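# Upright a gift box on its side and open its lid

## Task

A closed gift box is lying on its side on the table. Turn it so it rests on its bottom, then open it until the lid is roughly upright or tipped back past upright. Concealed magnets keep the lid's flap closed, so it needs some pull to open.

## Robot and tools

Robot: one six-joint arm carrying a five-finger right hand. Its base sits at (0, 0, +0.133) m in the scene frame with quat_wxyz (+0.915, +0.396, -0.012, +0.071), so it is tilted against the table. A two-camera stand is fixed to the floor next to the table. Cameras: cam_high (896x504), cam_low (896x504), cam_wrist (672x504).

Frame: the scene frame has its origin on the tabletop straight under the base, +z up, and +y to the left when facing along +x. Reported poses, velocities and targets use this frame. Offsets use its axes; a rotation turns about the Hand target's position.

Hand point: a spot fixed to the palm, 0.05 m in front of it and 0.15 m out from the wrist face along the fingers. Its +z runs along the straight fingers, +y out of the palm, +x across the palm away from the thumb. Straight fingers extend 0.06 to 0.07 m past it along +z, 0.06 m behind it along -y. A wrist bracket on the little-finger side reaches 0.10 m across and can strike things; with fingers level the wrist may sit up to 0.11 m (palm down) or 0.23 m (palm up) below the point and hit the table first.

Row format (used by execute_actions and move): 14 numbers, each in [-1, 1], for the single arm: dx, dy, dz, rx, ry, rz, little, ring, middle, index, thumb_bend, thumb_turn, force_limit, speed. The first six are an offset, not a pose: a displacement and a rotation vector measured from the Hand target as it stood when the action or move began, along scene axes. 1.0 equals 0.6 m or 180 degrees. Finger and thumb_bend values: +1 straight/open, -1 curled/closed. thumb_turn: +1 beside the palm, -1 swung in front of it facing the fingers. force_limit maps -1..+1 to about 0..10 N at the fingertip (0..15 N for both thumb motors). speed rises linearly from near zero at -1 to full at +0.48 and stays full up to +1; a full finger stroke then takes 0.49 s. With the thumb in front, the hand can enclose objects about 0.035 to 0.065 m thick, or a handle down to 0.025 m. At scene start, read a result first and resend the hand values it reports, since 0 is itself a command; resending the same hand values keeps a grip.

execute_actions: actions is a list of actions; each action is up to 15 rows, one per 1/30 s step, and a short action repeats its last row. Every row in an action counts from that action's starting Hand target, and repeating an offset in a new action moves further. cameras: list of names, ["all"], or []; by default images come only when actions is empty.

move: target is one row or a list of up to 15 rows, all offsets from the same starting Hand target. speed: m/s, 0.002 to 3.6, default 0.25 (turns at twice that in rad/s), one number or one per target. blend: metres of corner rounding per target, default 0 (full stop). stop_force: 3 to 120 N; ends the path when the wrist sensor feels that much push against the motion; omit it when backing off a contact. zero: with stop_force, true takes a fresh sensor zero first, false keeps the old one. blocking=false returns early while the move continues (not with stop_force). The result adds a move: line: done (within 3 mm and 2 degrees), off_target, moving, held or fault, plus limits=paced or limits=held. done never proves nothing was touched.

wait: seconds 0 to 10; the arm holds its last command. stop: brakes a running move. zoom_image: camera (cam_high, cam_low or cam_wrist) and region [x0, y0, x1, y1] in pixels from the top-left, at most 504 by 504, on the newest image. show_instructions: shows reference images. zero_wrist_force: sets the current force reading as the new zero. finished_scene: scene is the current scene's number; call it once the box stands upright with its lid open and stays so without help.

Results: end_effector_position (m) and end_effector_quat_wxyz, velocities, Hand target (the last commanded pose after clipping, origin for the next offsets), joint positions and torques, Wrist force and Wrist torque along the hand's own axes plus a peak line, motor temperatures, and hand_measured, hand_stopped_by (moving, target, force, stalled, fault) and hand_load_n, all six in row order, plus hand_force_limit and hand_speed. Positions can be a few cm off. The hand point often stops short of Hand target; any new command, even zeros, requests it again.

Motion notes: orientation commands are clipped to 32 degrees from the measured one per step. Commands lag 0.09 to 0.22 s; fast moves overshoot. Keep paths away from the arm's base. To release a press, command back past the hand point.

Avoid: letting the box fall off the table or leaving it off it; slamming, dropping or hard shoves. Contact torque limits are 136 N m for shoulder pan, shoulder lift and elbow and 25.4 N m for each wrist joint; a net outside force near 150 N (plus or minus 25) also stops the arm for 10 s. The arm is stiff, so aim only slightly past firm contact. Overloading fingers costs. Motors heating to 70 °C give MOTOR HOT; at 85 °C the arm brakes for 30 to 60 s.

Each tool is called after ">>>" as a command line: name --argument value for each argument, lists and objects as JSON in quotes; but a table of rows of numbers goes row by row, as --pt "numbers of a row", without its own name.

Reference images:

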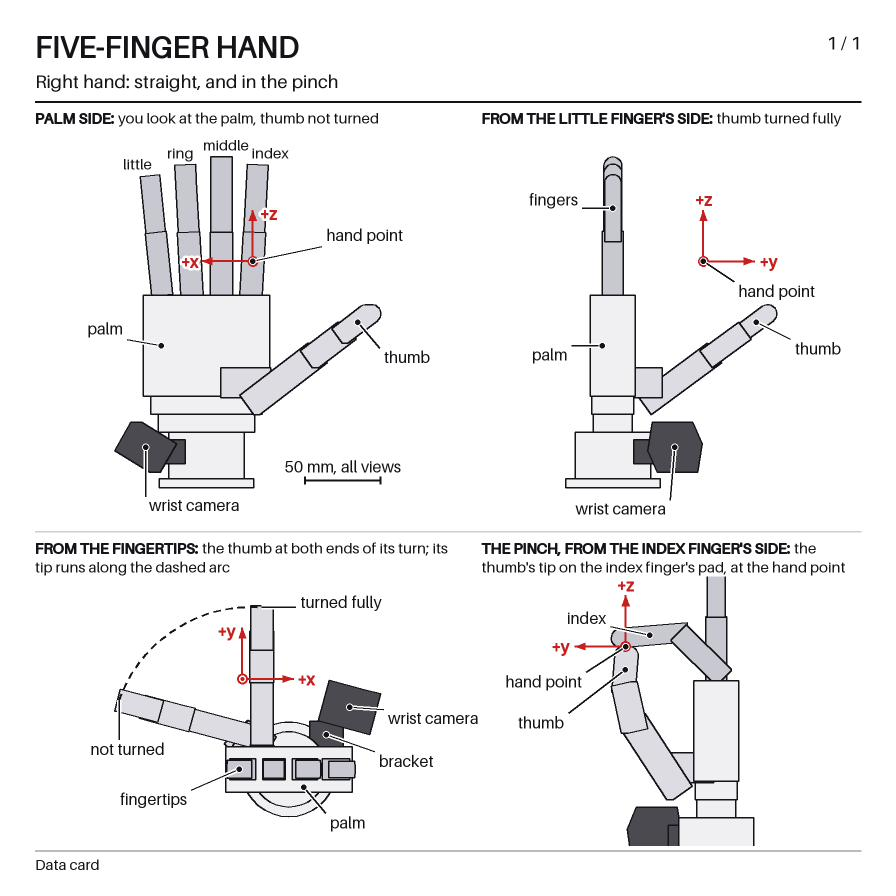

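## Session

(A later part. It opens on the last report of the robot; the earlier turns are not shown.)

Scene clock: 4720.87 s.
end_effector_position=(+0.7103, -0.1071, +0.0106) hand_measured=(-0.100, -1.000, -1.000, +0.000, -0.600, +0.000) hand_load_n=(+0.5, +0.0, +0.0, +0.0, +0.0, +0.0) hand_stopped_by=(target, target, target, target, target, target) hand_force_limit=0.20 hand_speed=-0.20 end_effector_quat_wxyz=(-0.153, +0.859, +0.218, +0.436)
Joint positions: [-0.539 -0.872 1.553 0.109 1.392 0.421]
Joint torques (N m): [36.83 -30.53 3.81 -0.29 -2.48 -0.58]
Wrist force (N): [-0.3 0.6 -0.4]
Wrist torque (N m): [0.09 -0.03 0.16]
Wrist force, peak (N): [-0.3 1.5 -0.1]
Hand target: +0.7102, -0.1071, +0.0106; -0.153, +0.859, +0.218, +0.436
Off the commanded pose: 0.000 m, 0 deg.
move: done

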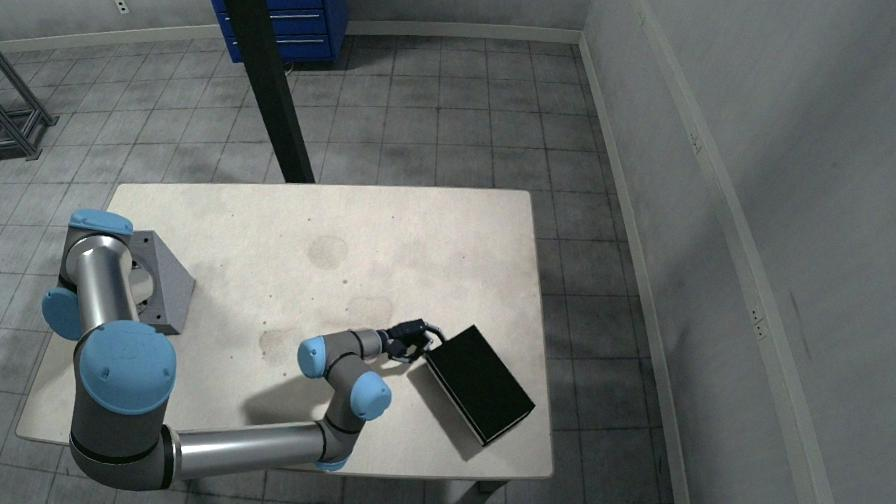

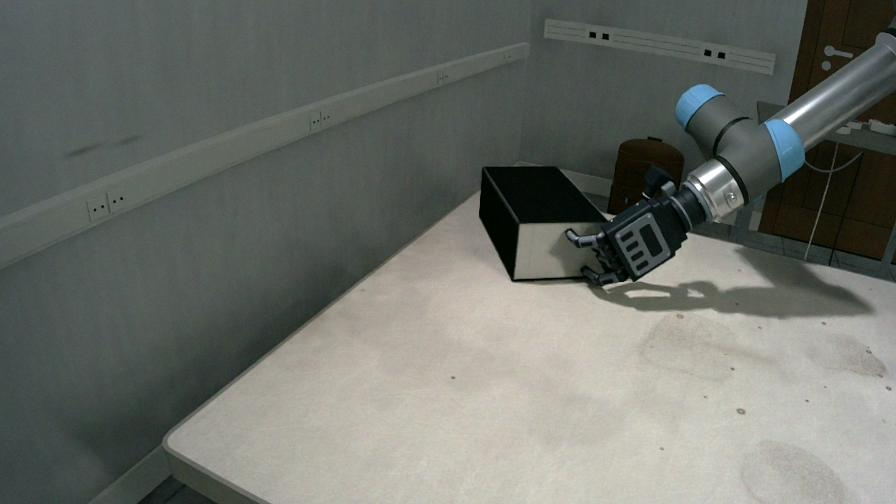

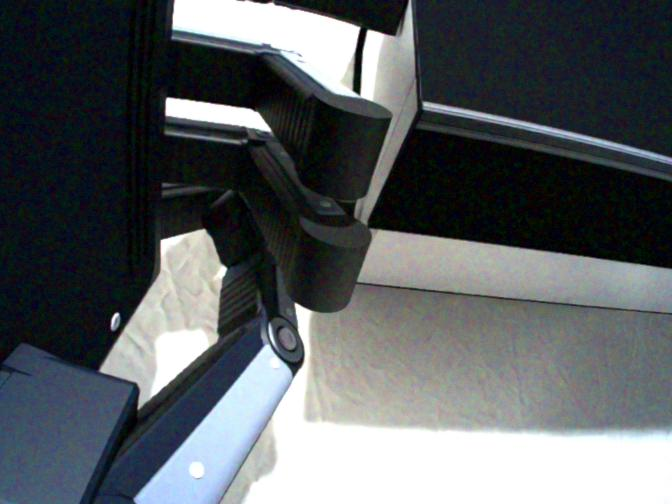

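>>> move --target '[0, 0, 0.0034, 0, 0, 0, -0.1, -1, -1, 0, -0.6, 0.0, 0.2, -0.2]' --speed 0.01

>>> move --target '[0, 0, 0.0025, 0, 0, 0, -0.1, -1, -1, 0, -0.6, 0.0, 0.2, -0.2]' --speed 0.01

>>> move --target '[0, 0, 0.0025, 0, 0, 0, -0.1, -1, -1, 0, -0.6, 0.0, 0.2, -0.2]' --speed 0.01 --cameras '["cam_high", "cam_low", "cam_wrist"]'

>>> zoom_image --camera "cam_high" --region '[390, 310, 480, 380]'

>>> zoom_image --camera "cam_low" --region '[540, 200, 660, 300]'

Scene clock: 4727.97 s.
end_effector_position=(+0.7102, -0.1071, +0.0127) hand_measured=(-0.100, -1.000, -1.000, +0.000, -0.600, +0.000) hand_load_n=(+0.0, +0.0, +0.0, +0.0, +0.0, +0.0) hand_stopped_by=(target, target, target, target, target, target) hand_force_limit=0.20 hand_speed=-0.20 end_effector_quat_wxyz=(-0.153, +0.859, +0.218, +0.436)
Joint positions: [-0.536 -0.874 1.553 0.11 1.394 0.423]
Joint torques (N m): [40.9 -41.66 2.22 3.21 0.05 1.14]
Wrist force (N): [-0.6 1.0 -0.3]
Wrist torque (N m): [0.11 0.00 0.07]
Wrist force, peak (N): [-0.3 1.2 -0.7]
Hand target: +0.7102, -0.1071, +0.0127; -0.153, +0.859, +0.218, +0.436
Off the commanded pose: 0.000 m, 0 deg.
move: done

Scene clock: 4728.67 s.
end_effector_position=(+0.7102, -0.1071, +0.0142) hand_measured=(-0.100, -1.000, -1.000, +0.000, -0.600, +0.000) hand_load_n=(+0.0, +0.0, +0.0, +0.0, +0.0, +0.0) hand_stopped_by=(target, target, target, target, target, target) hand_force_limit=0.20 hand_speed=-0.20 end_effector_quat_wxyz=(-0.153, +0.859, +0.218, +0.436)
Joint positions: [-0.534 -0.876 1.554 0.112 1.395 0.424]
Joint torques (N m): [41.41 -43.07 2.67 3.22 0.11 1.25]
Wrist force (N): [-0.1 1.0 -0.2]
Wrist torque (N m): [0.09 -0.08 0.11]
Wrist force, peak (N): [-0.5 1.2 -0.3]
Hand target: +0.7102, -0.1071, +0.0142; -0.153, +0.859, +0.218, +0.436
Off the commanded pose: 0.000 m, 0 deg.
move: done

Scene clock: 4729.37 s.
end_effector_position=(+0.7102, -0.1071, +0.0157) hand_measured=(-0.100, -1.000, -1.000, +0.000, -0.600, +0.000) hand_load_n=(+0.0, +0.0, +0.0, +0.0, +0.0, +0.0) hand_stopped_by=(target, target, target, target, target, target) hand_force_limit=0.20 hand_speed=-0.20 end_effector_quat_wxyz=(-0.153, +0.859, +0.218, +0.436)
Joint positions: [-0.532 -0.878 1.554 0.113 1.397 0.426]
Joint torques (N m): [41.41 -42.89 2.37 3.21 0.12 1.24]
Wrist force (N): [-0.3 0.7 -0.3]
Wrist torque (N m): [0.06 -0.04 0.08]
Wrist force, peak (N): [0.0 1.2 -0.5]
Hand target: +0.7102, -0.1071, +0.0157; -0.153, +0.859, +0.218, +0.436
Off the commanded pose: 0.000 m, 0 deg.
move: done

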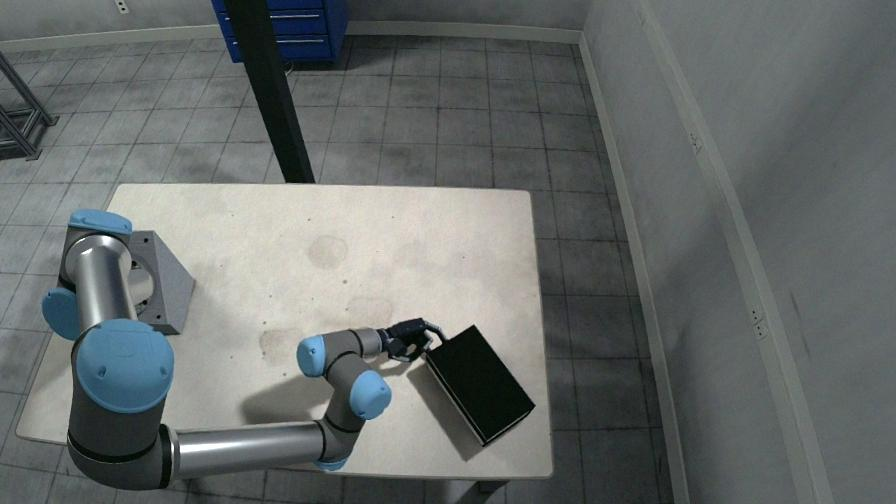

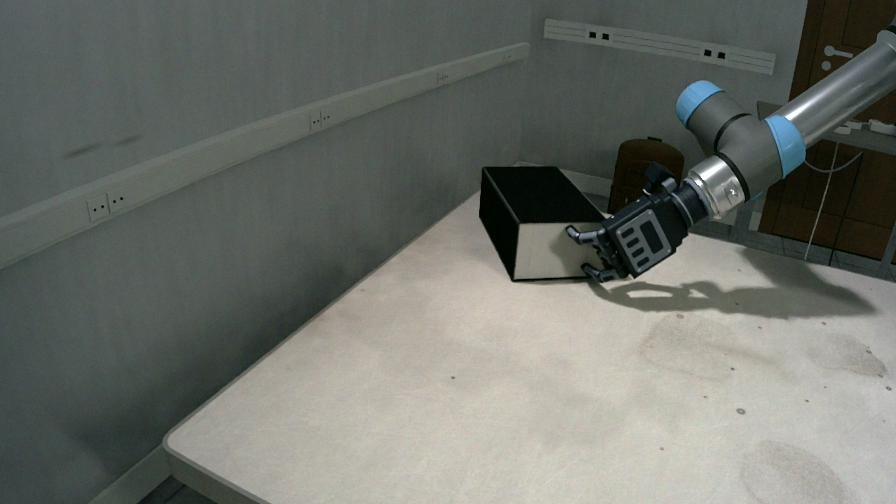

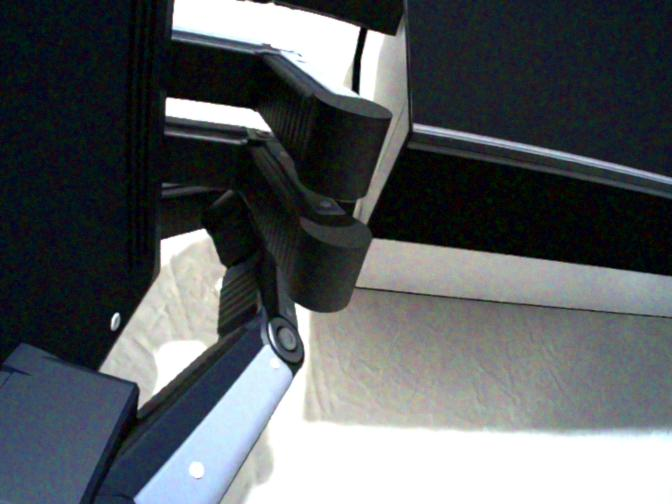

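Scaled by 5.600 from the camera's 896x504 image, which has a finer 1280x720 frame.

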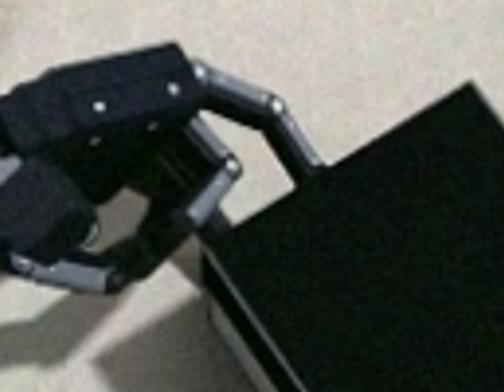

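Scaled by 4.200 from the camera's 896x504 image, which has a finer 1280x720 frame.

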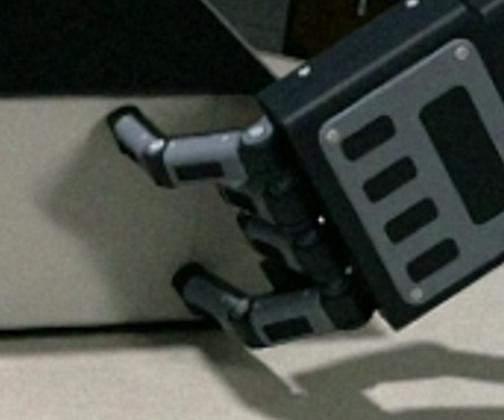

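>>> move --target '[0, 0, 0.0025, 0, 0, 0, -0.1, -1, -1, 0, -0.6, 0.0, 0.2, -0.2]' --speed 0.01

>>> move --target '[0, 0, 0.0025, 0, 0, 0, -0.1, -1, -1, 0, -0.6, 0.0, 0.2, -0.2]' --speed 0.01 --cameras '["cam_high", "cam_low", "cam_wrist"]'

>>> zoom_image --camera "cam_high" --region '[390, 310, 480, 380]'

>>> zoom_image --camera "cam_low" --region '[540, 200, 660, 300]'

Scene clock: 4735.53 s.
end_effector_position=(+0.7102, -0.1071, +0.0172) hand_measured=(-0.100, -1.000, -1.000, +0.000, -0.600, +0.000) hand_load_n=(+0.0, +0.0, +0.0, +0.0, +0.0, +0.0) hand_stopped_by=(target, target, target, target, target, target) hand_force_limit=0.20 hand_speed=-0.20 end_effector_quat_wxyz=(-0.153, +0.859, +0.218, +0.436)
Joint positions: [-0.53 -0.88 1.554 0.115 1.398 0.427]
Joint torques (N m): [41.96 -43.1 1.57 3.23 0.23 1.23]
Wrist force (N): [-0.4 0.7 -0.2]
Wrist torque (N m): [0.05 -0.03 0.07]
Wrist force, peak (N): [-0.1 1.4 -0.5]
Hand target: +0.7102, -0.1071, +0.0172; -0.153, +0.859, +0.218, +0.436
Off the commanded pose: 0.000 m, 0 deg.
move: done

Scene clock: 4736.23 s.
end_effector_position=(+0.7102, -0.1071, +0.0187) hand_measured=(-0.100, -1.000, -1.000, +0.000, -0.600, +0.000) hand_load_n=(+0.0, +0.0, +0.0, +0.0, +0.0, +0.0) hand_stopped_by=(target, target, target, target, target, target) hand_force_limit=0.20 hand_speed=-0.20 end_effector_quat_wxyz=(-0.153, +0.859, +0.218, +0.436)
Joint positions: [-0.528 -0.882 1.554 0.116 1.399 0.428]
Joint torques (N m): [41.5 -42.83 1.58 3.2 0.15 1.27]
Wrist force (N): [-0.2 0.8 -0.2]
Wrist torque (N m): [0.06 -0.07 0.09]
Wrist force, peak (N): [0.0 1.1 -0.7]
Hand target: +0.7102, -0.1071, +0.0187; -0.153, +0.859, +0.218, +0.436
Off the commanded pose: 0.000 m, 0 deg.
move: done

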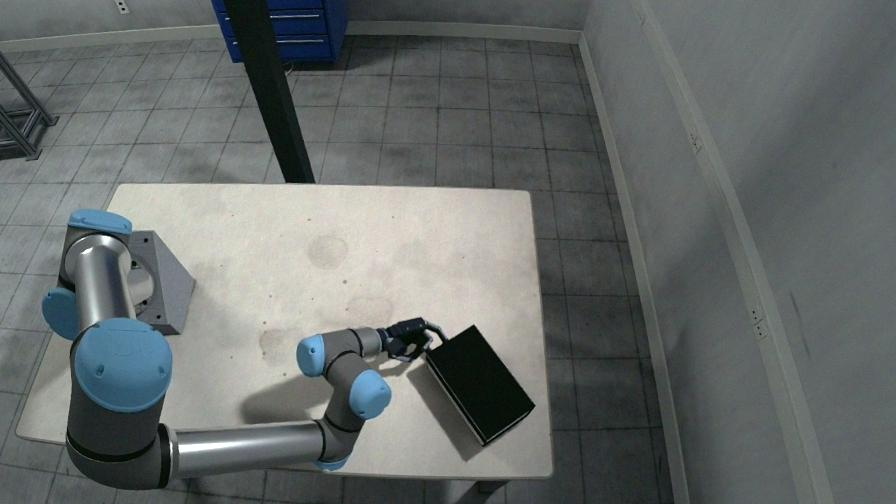

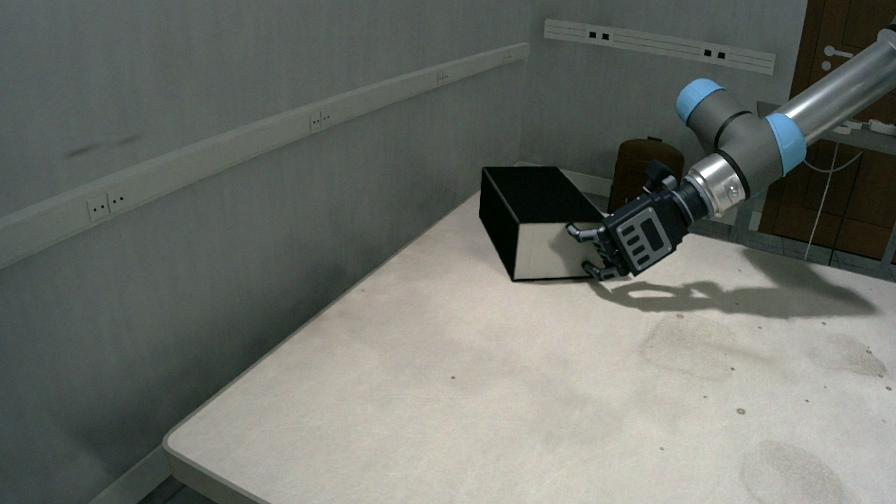

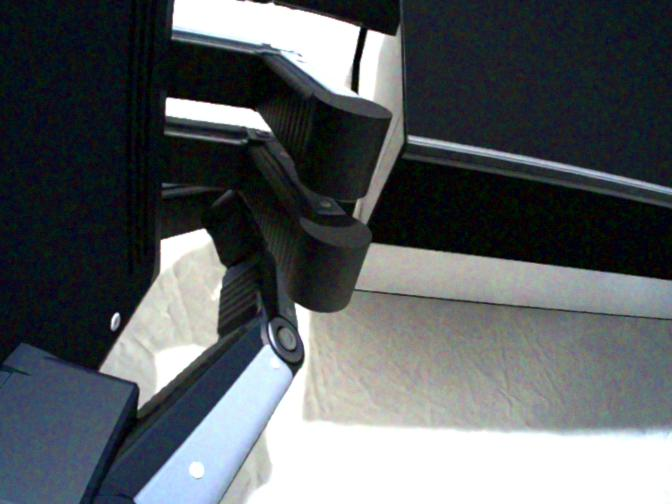

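Scaled by 5.600 from the camera's 896x504 image, which has a finer 1280x720 frame.

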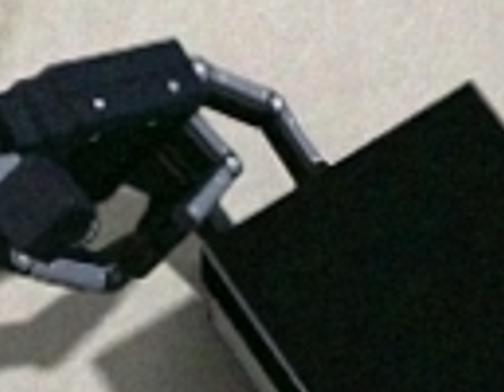

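Scaled by 4.200 from the camera's 896x504 image, which has a finer 1280x720 frame.

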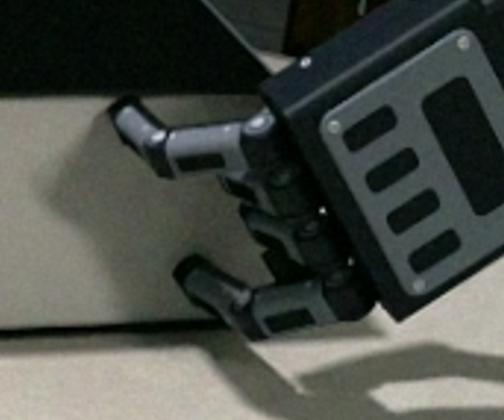

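>>> move --pt "-0.0277 0.0417 0.0 0 0 0 -0.1 -1 -1 0 -0.6 0.0 0.2 -0.2" --pt "-0.011 0.0527 0.03 -0.0413 0.0393 0.0107 -0.1 -1 -1 0 -0.6 0.0 0.2 -0.2" --pt "-0.011 0.0527 0.03 -0.0413 0.0393 0.0107 1 -0.65 -1 0 -0.6 0.0 0.2 -0.2" --speed 0.05 --cameras '["all"]'

>>> zoom_image --camera "cam_low" --region '[510, 130, 720, 310]'

Scene clock: 4778.27 s.
end_effector_position=(+0.7036, -0.0754, +0.0367) hand_measured=(+1.000, -0.650, -1.000, +0.000, -0.600, +0.000) hand_load_n=(+0.0, +0.0, +0.0, +0.0, +0.0, +0.0) hand_stopped_by=(target, target, target, target, target, target) hand_force_limit=0.20 hand_speed=-0.20 end_effector_quat_wxyz=(-0.118, +0.889, +0.251, +0.365)
Joint positions: [-0.393 -0.835 1.494 0.191 1.654 0.473]
Joint torques (N m): [30.95 -45.06 -0.75 -1.09 -1.49 -0.91]
Wrist force (N): [-0.6 0.6 -0.3]
Wrist torque (N m): [0.03 -0.03 0.06]
Wrist force, peak (N): [-0.2 1.3 -0.6]
Hand target: +0.7036, -0.0755, +0.0367; -0.118, +0.889, +0.251, +0.365
Off the commanded pose: 0.000 m, 0 deg.
move: done

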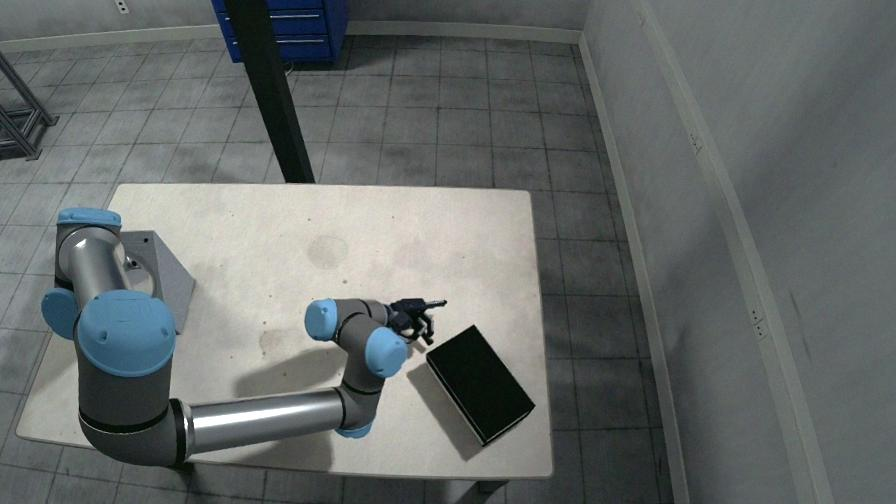

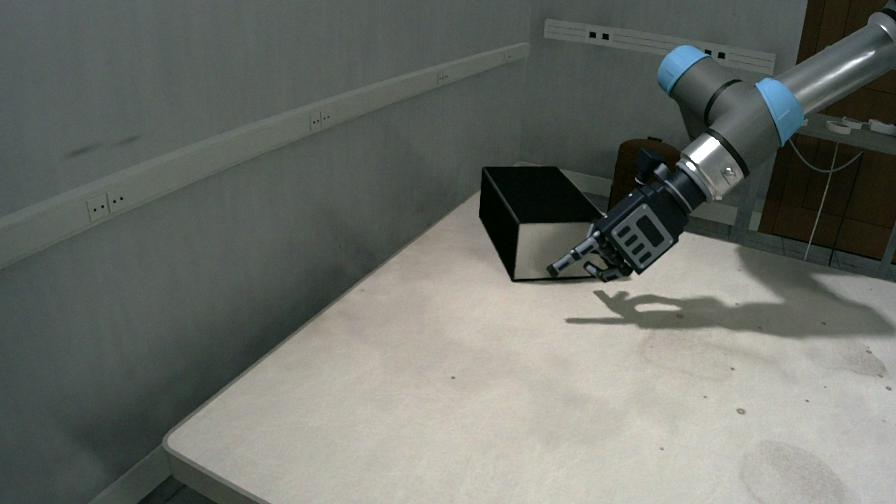

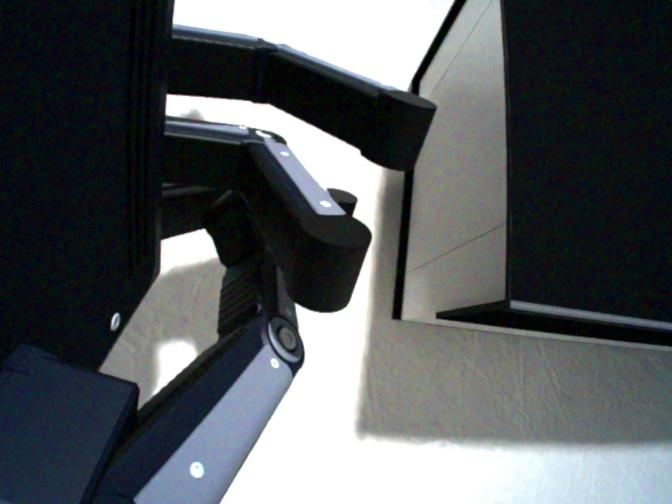

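Scaled by 2.400 from the camera's 896x504 image, which has a finer 1280x720 frame.

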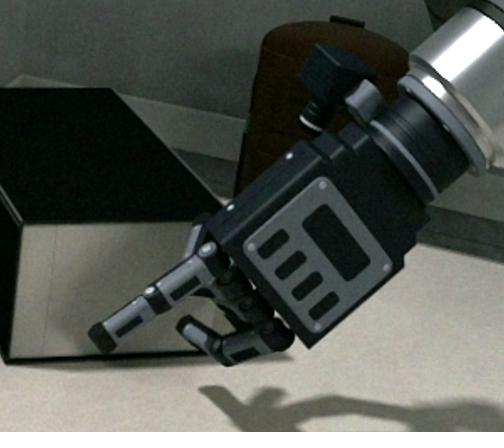

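>>> move --pt "0 0 -0.02 0 0 0 -1 -0.65 -1 0 -0.6 0.0 0.2 -0.2" --pt "0 0 -0.0412 0 0 0 -1 -0.65 -1 0 -0.6 0.0 0.2 -0.2" --speed 0.03 --cameras '["all"]'

>>> zoom_image --camera "cam_low" --region '[510, 150, 690, 310]'

>>> zoom_image --camera "cam_high" --region '[380, 290, 500, 380]'

Scene clock: 4786.87 s.
end_effector_position=(+0.7036, -0.0754, +0.0118) hand_measured=(-1.000, -0.650, -1.000, +0.000, -0.600, +0.000) hand_load_n=(+0.0, +0.0, +0.0, +0.0, +0.5, +0.0) hand_stopped_by=(target, target, target, target, target, target) hand_force_limit=0.20 hand_speed=-0.20 end_effector_quat_wxyz=(-0.118, +0.889, +0.251, +0.365)
Joint positions: [-0.426 -0.808 1.497 0.159 1.632 0.448]
Joint torques (N m): [45.28 -46.44 -0.59 2.45 -0.29 0.88]
Wrist force (N): [-0.4 0.7 -0.3]
Wrist torque (N m): [0.06 -0.06 0.17]
Wrist force, peak (N): [-0.9 0.9 0.2]
Hand target: +0.7036, -0.0755, +0.0120; -0.118, +0.889, +0.251, +0.365
Off the commanded pose: 0.000 m, 0 deg.
move: done

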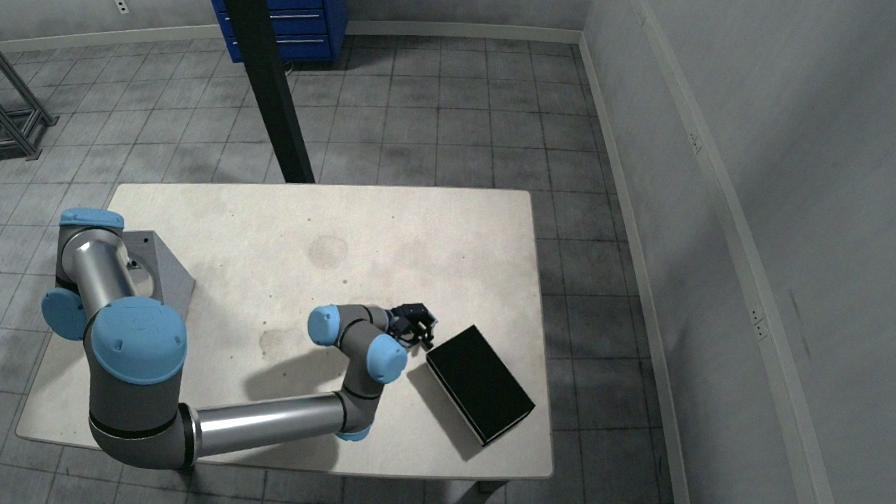

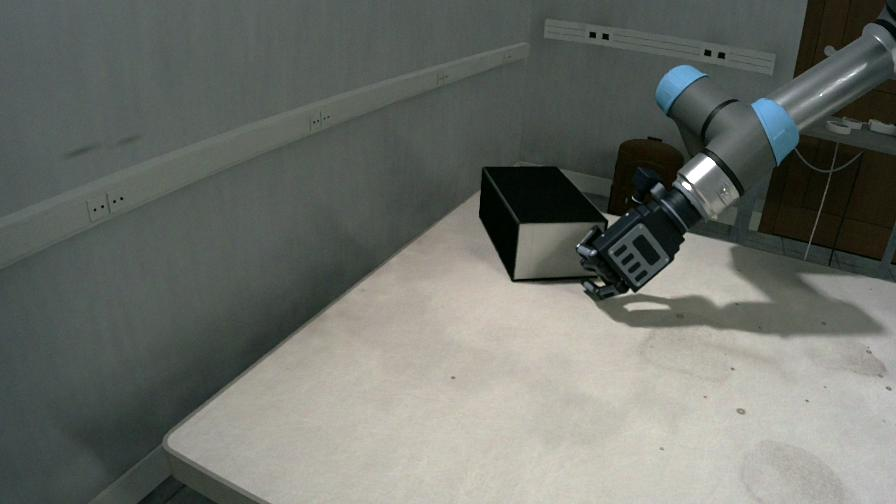

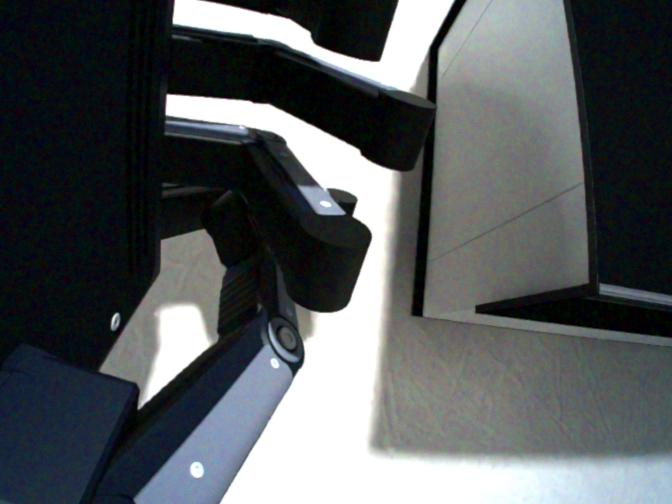

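Scaled by 2.800 from the camera's 896x504 image, which has a finer 1280x720 frame.

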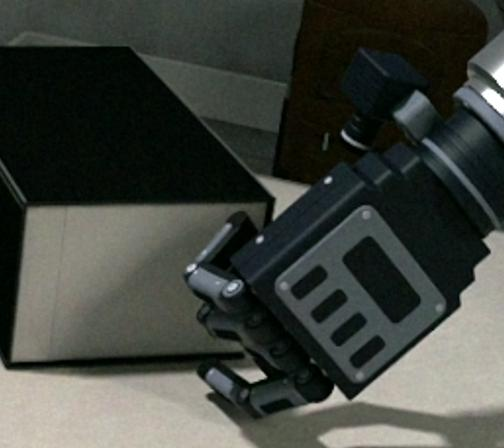

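Scaled by 4.200 from the camera's 896x504 image, which has a finer 1280x720 frame.

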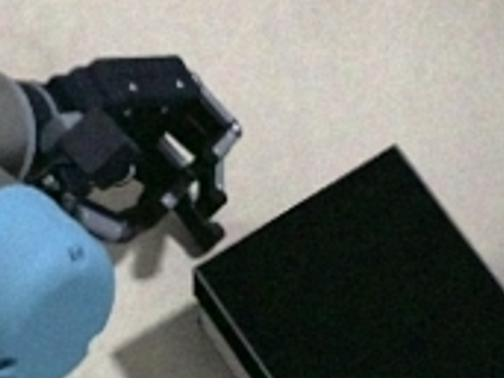

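>>> move --target '[0.0202, -0.0306, 0, 0, 0, 0, -1, -0.65, -1, 0, -0.6, 0.0, 0.2, -0.2]' --speed 0.02 --stop_force 3 --cameras '["all"]'

>>> zoom_image --camera "cam_low" --region '[530, 180, 650, 300]'

>>> zoom_image --camera "cam_high" --region '[390, 310, 480, 380]'

>>> zoom_image --camera "cam_wrist" --region '[280, 60, 600, 360]'

Scene clock: 4798.87 s.
end_effector_position=(+0.7157, -0.0938, +0.0119) hand_measured=(-1.000, -0.650, -1.000, +0.000, -0.600, +0.000) hand_load_n=(+0.0, +0.0, +0.0, +0.0, +0.0, +0.5) hand_stopped_by=(target, target, target, target, target, target) hand_force_limit=0.20 hand_speed=-0.20 end_effector_quat_wxyz=(-0.118, +0.889, +0.251, +0.365)
Joint positions: [-0.442 -0.805 1.446 0.207 1.621 0.436]
Joint torques (N m): [46.31 -37.74 1.2 -1.26 0.56 0.79]
Wrist force (N): [-0.7 0.8 -0.4]
Wrist torque (N m): [0.08 0.00 0.15]
Wrist force, peak (N): [-0.5 1.2 -0.3]
Hand target: +0.7157, -0.0938, +0.0120; -0.118, +0.889, +0.251, +0.365
Off the commanded pose: 0.000 m, 0 deg.
move: done

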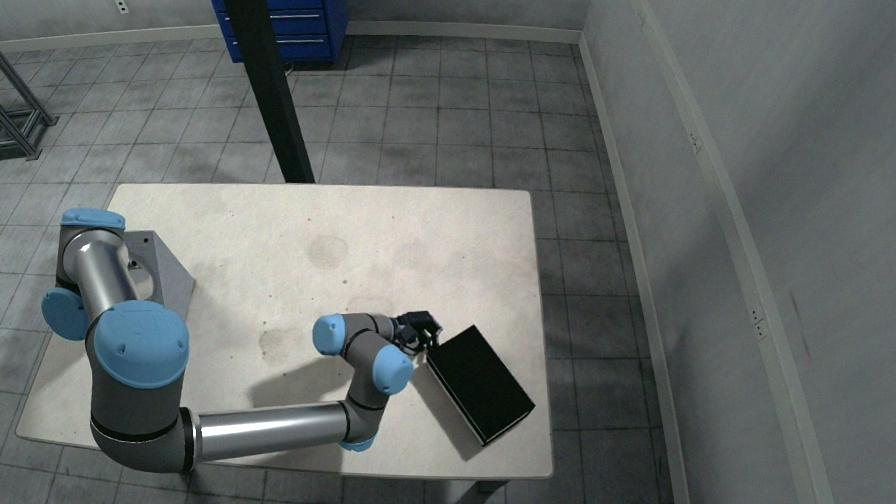

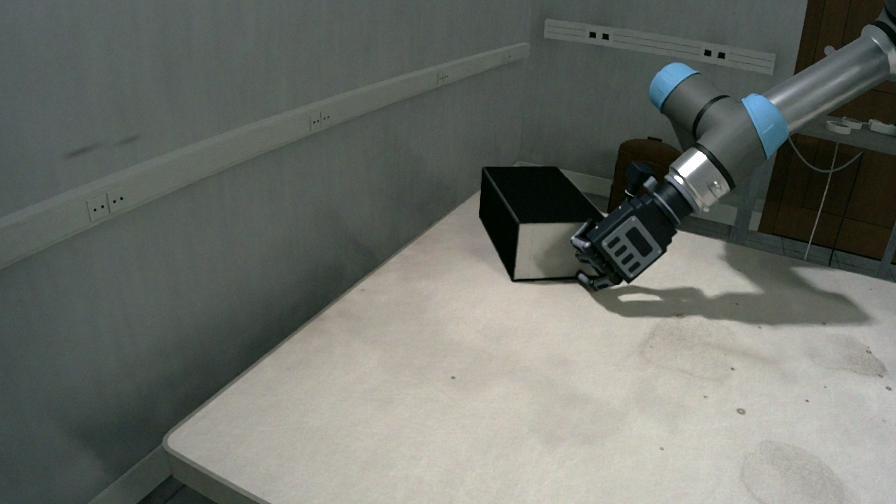

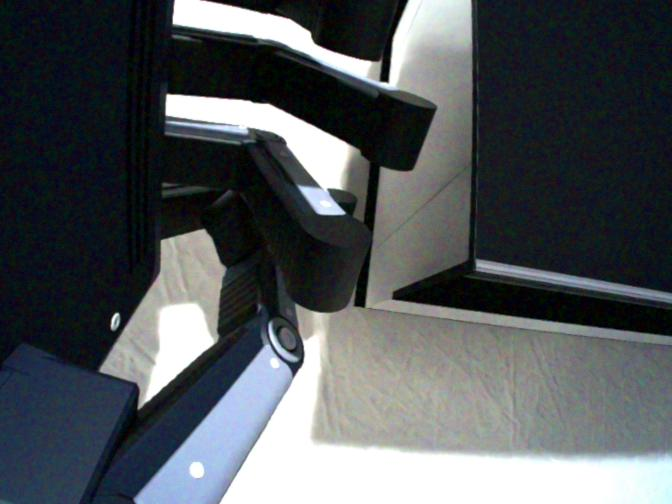

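Scaled by 4.200 from the camera's 896x504 image, which has a finer 1280x720 frame.

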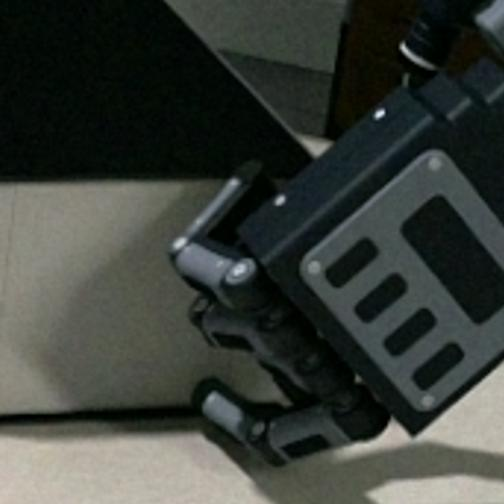

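Scaled by 5.600 from the camera's 896x504 image, which has a finer 1280x720 frame.

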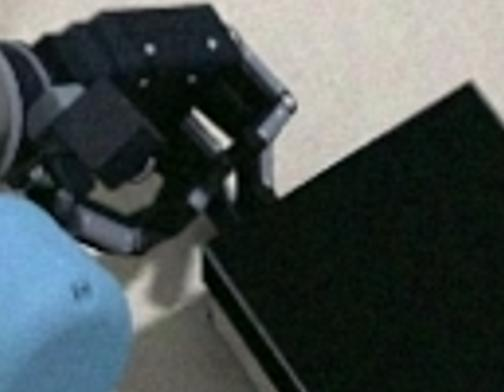

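Scaled by 1.575 from the camera's 672x504 image, which has a finer 960x720 frame.

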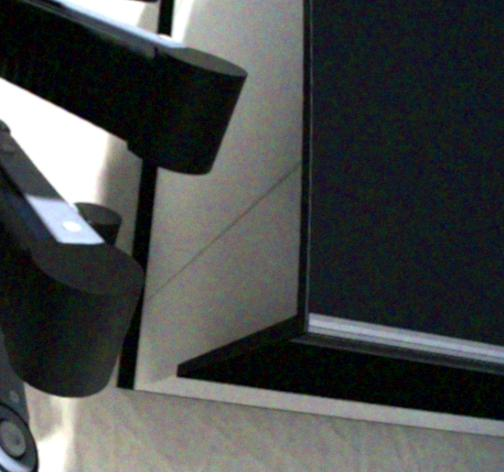

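>>> move --target '[0.0074, -0.0111, 0, 0, 0, 0, -1, -0.65, -1, 0, -0.6, 0.0, 0.2, -0.2]' --speed 0.015 --stop_force 3 --cameras '["all"]'

>>> zoom_image --camera "cam_low" --region '[530, 180, 650, 300]'

>>> zoom_image --camera "cam_wrist" --region '[280, 40, 580, 340]'

Scene clock: 4807.20 s.
end_effector_position=(+0.7202, -0.1005, +0.0119) hand_measured=(-1.000, -0.650, -1.000, +0.000, -0.600, +0.000) hand_load_n=(+0.0, +0.0, +0.0, +0.5, +0.0, +0.5) hand_stopped_by=(target, target, target, target, target, target) hand_force_limit=0.20 hand_speed=-0.20 end_effector_quat_wxyz=(-0.118, +0.889, +0.251, +0.365)
Joint positions: [-0.448 -0.803 1.427 0.224 1.617 0.432]
Joint torques (N m): [46.32 -37.41 1.3 -1.25 0.46 0.67]
Wrist force (N): [-0.4 0.5 -0.3]
Wrist torque (N m): [0.04 -0.06 0.16]
Wrist force, peak (N): [-0.7 1.1 -0.5]
Hand target: +0.7202, -0.1005, +0.0120; -0.118, +0.889, +0.251, +0.365
Off the commanded pose: 0.000 m, 0 deg.
move: done

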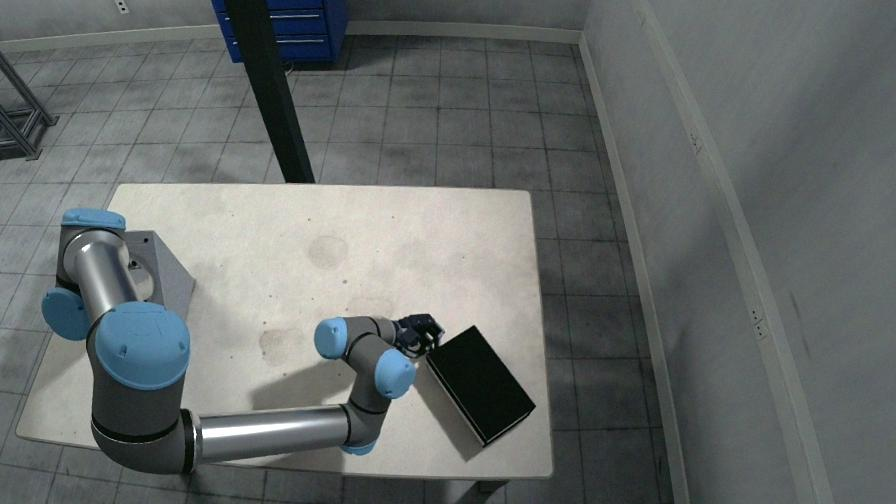

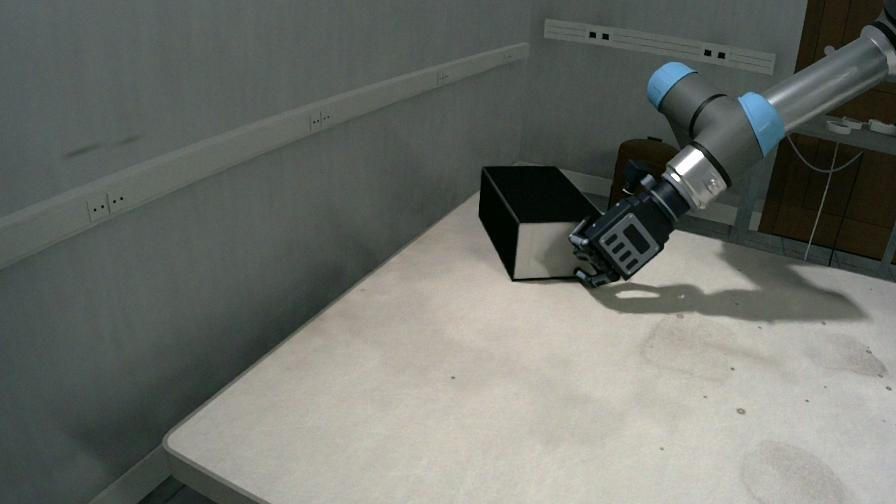

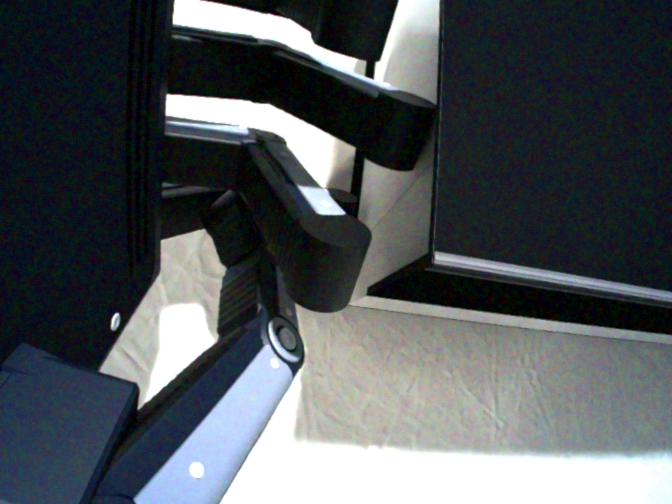

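Scaled by 4.200 from the camera's 896x504 image, which has a finer 1280x720 frame.

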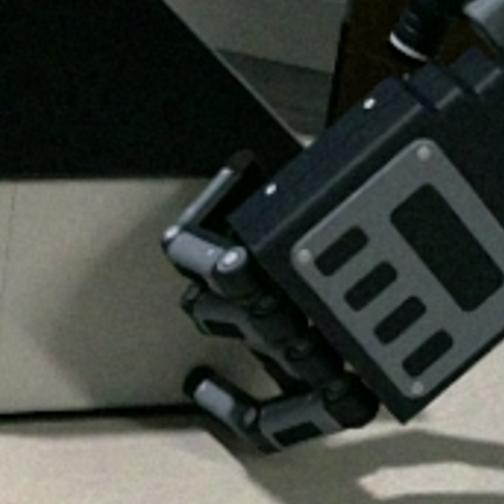

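Scaled by 1.680 from the camera's 672x504 image, which has a finer 960x720 frame.

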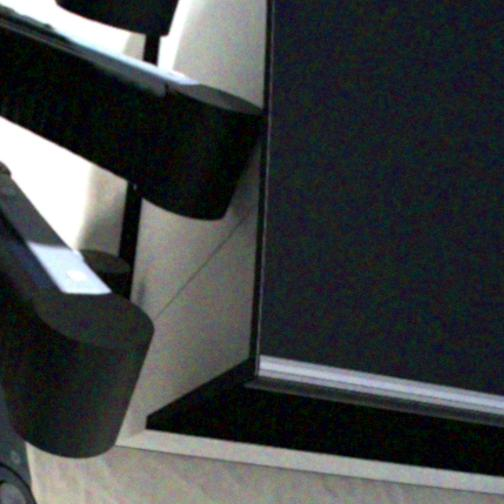

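>>> move --target '[0.0037, -0.0056, 0, 0, 0, 0, -1, -0.65, -1, 0, -0.6, 0.0, 0.2, -0.2]' --speed 0.01 --stop_force 3 --cameras '["all"]'

>>> zoom_image --camera "cam_low" --region '[530, 180, 650, 300]'

>>> zoom_image --camera "cam_wrist" --region '[320, 60, 520, 260]'

Scene clock: 4814.73 s.
end_effector_position=(+0.7224, -0.1038, +0.0119) hand_measured=(-1.000, -0.650, -1.000, +0.000, -0.600, +0.000) hand_load_n=(+0.0, -0.5, +0.0, +0.0, +0.0, +0.0) hand_stopped_by=(target, target, target, target, target, target) hand_force_limit=0.20 hand_speed=-0.20 end_effector_quat_wxyz=(-0.118, +0.889, +0.251, +0.365)
Joint positions: [-0.451 -0.802 1.417 0.233 1.616 0.429]
Joint torques (N m): [43.88 -32.31 0.57 -1.18 -0.75 0.5]
Wrist force (N): [-0.2 0.6 -0.6]
Wrist torque (N m): [0.08 -0.05 0.16]
Wrist force, peak (N): [-0.5 1.1 -0.5]
Hand target: +0.7224, -0.1038, +0.0120; -0.118, +0.889, +0.251, +0.365
Off the commanded pose: 0.000 m, 0 deg.
move: done

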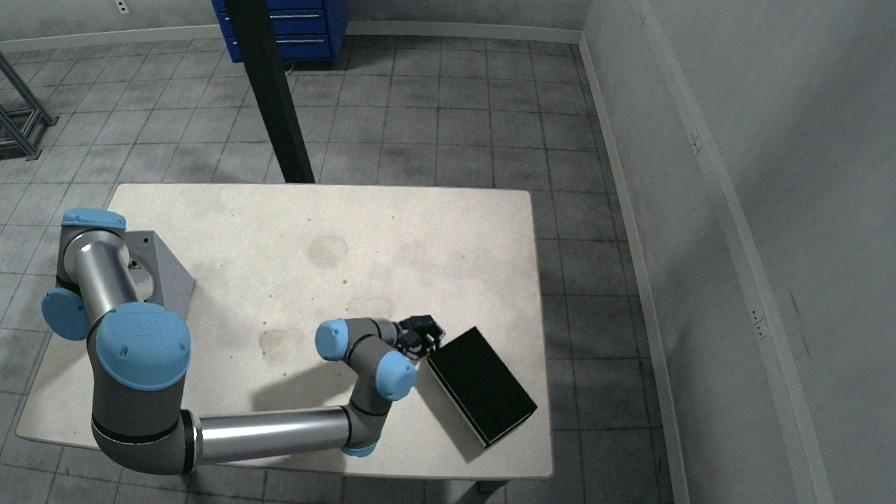

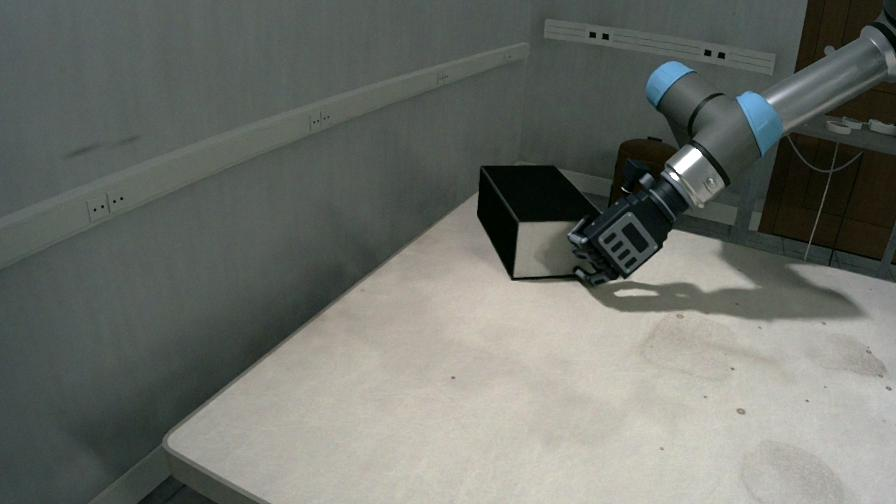

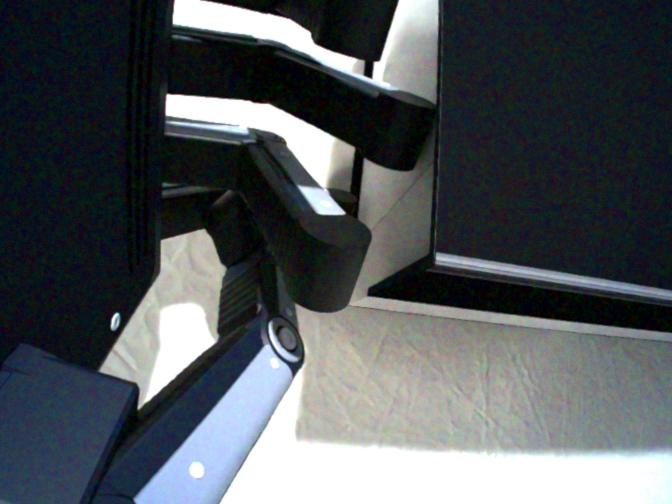

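Scaled by 4.200 from the camera's 896x504 image, which has a finer 1280x720 frame.

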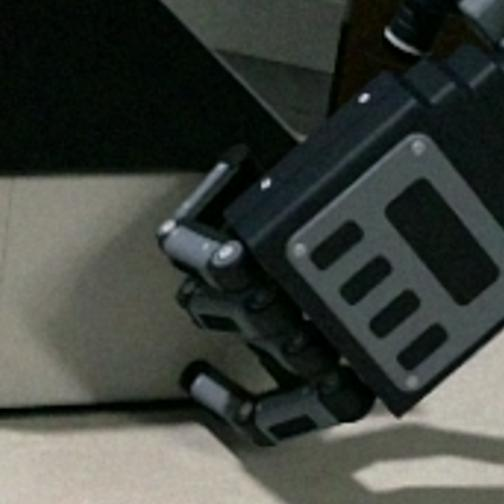

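Scaled by 2.520 from the camera's 672x504 image, which has a finer 960x720 frame.

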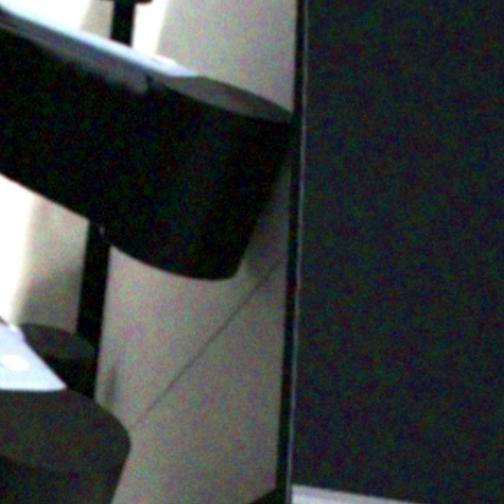

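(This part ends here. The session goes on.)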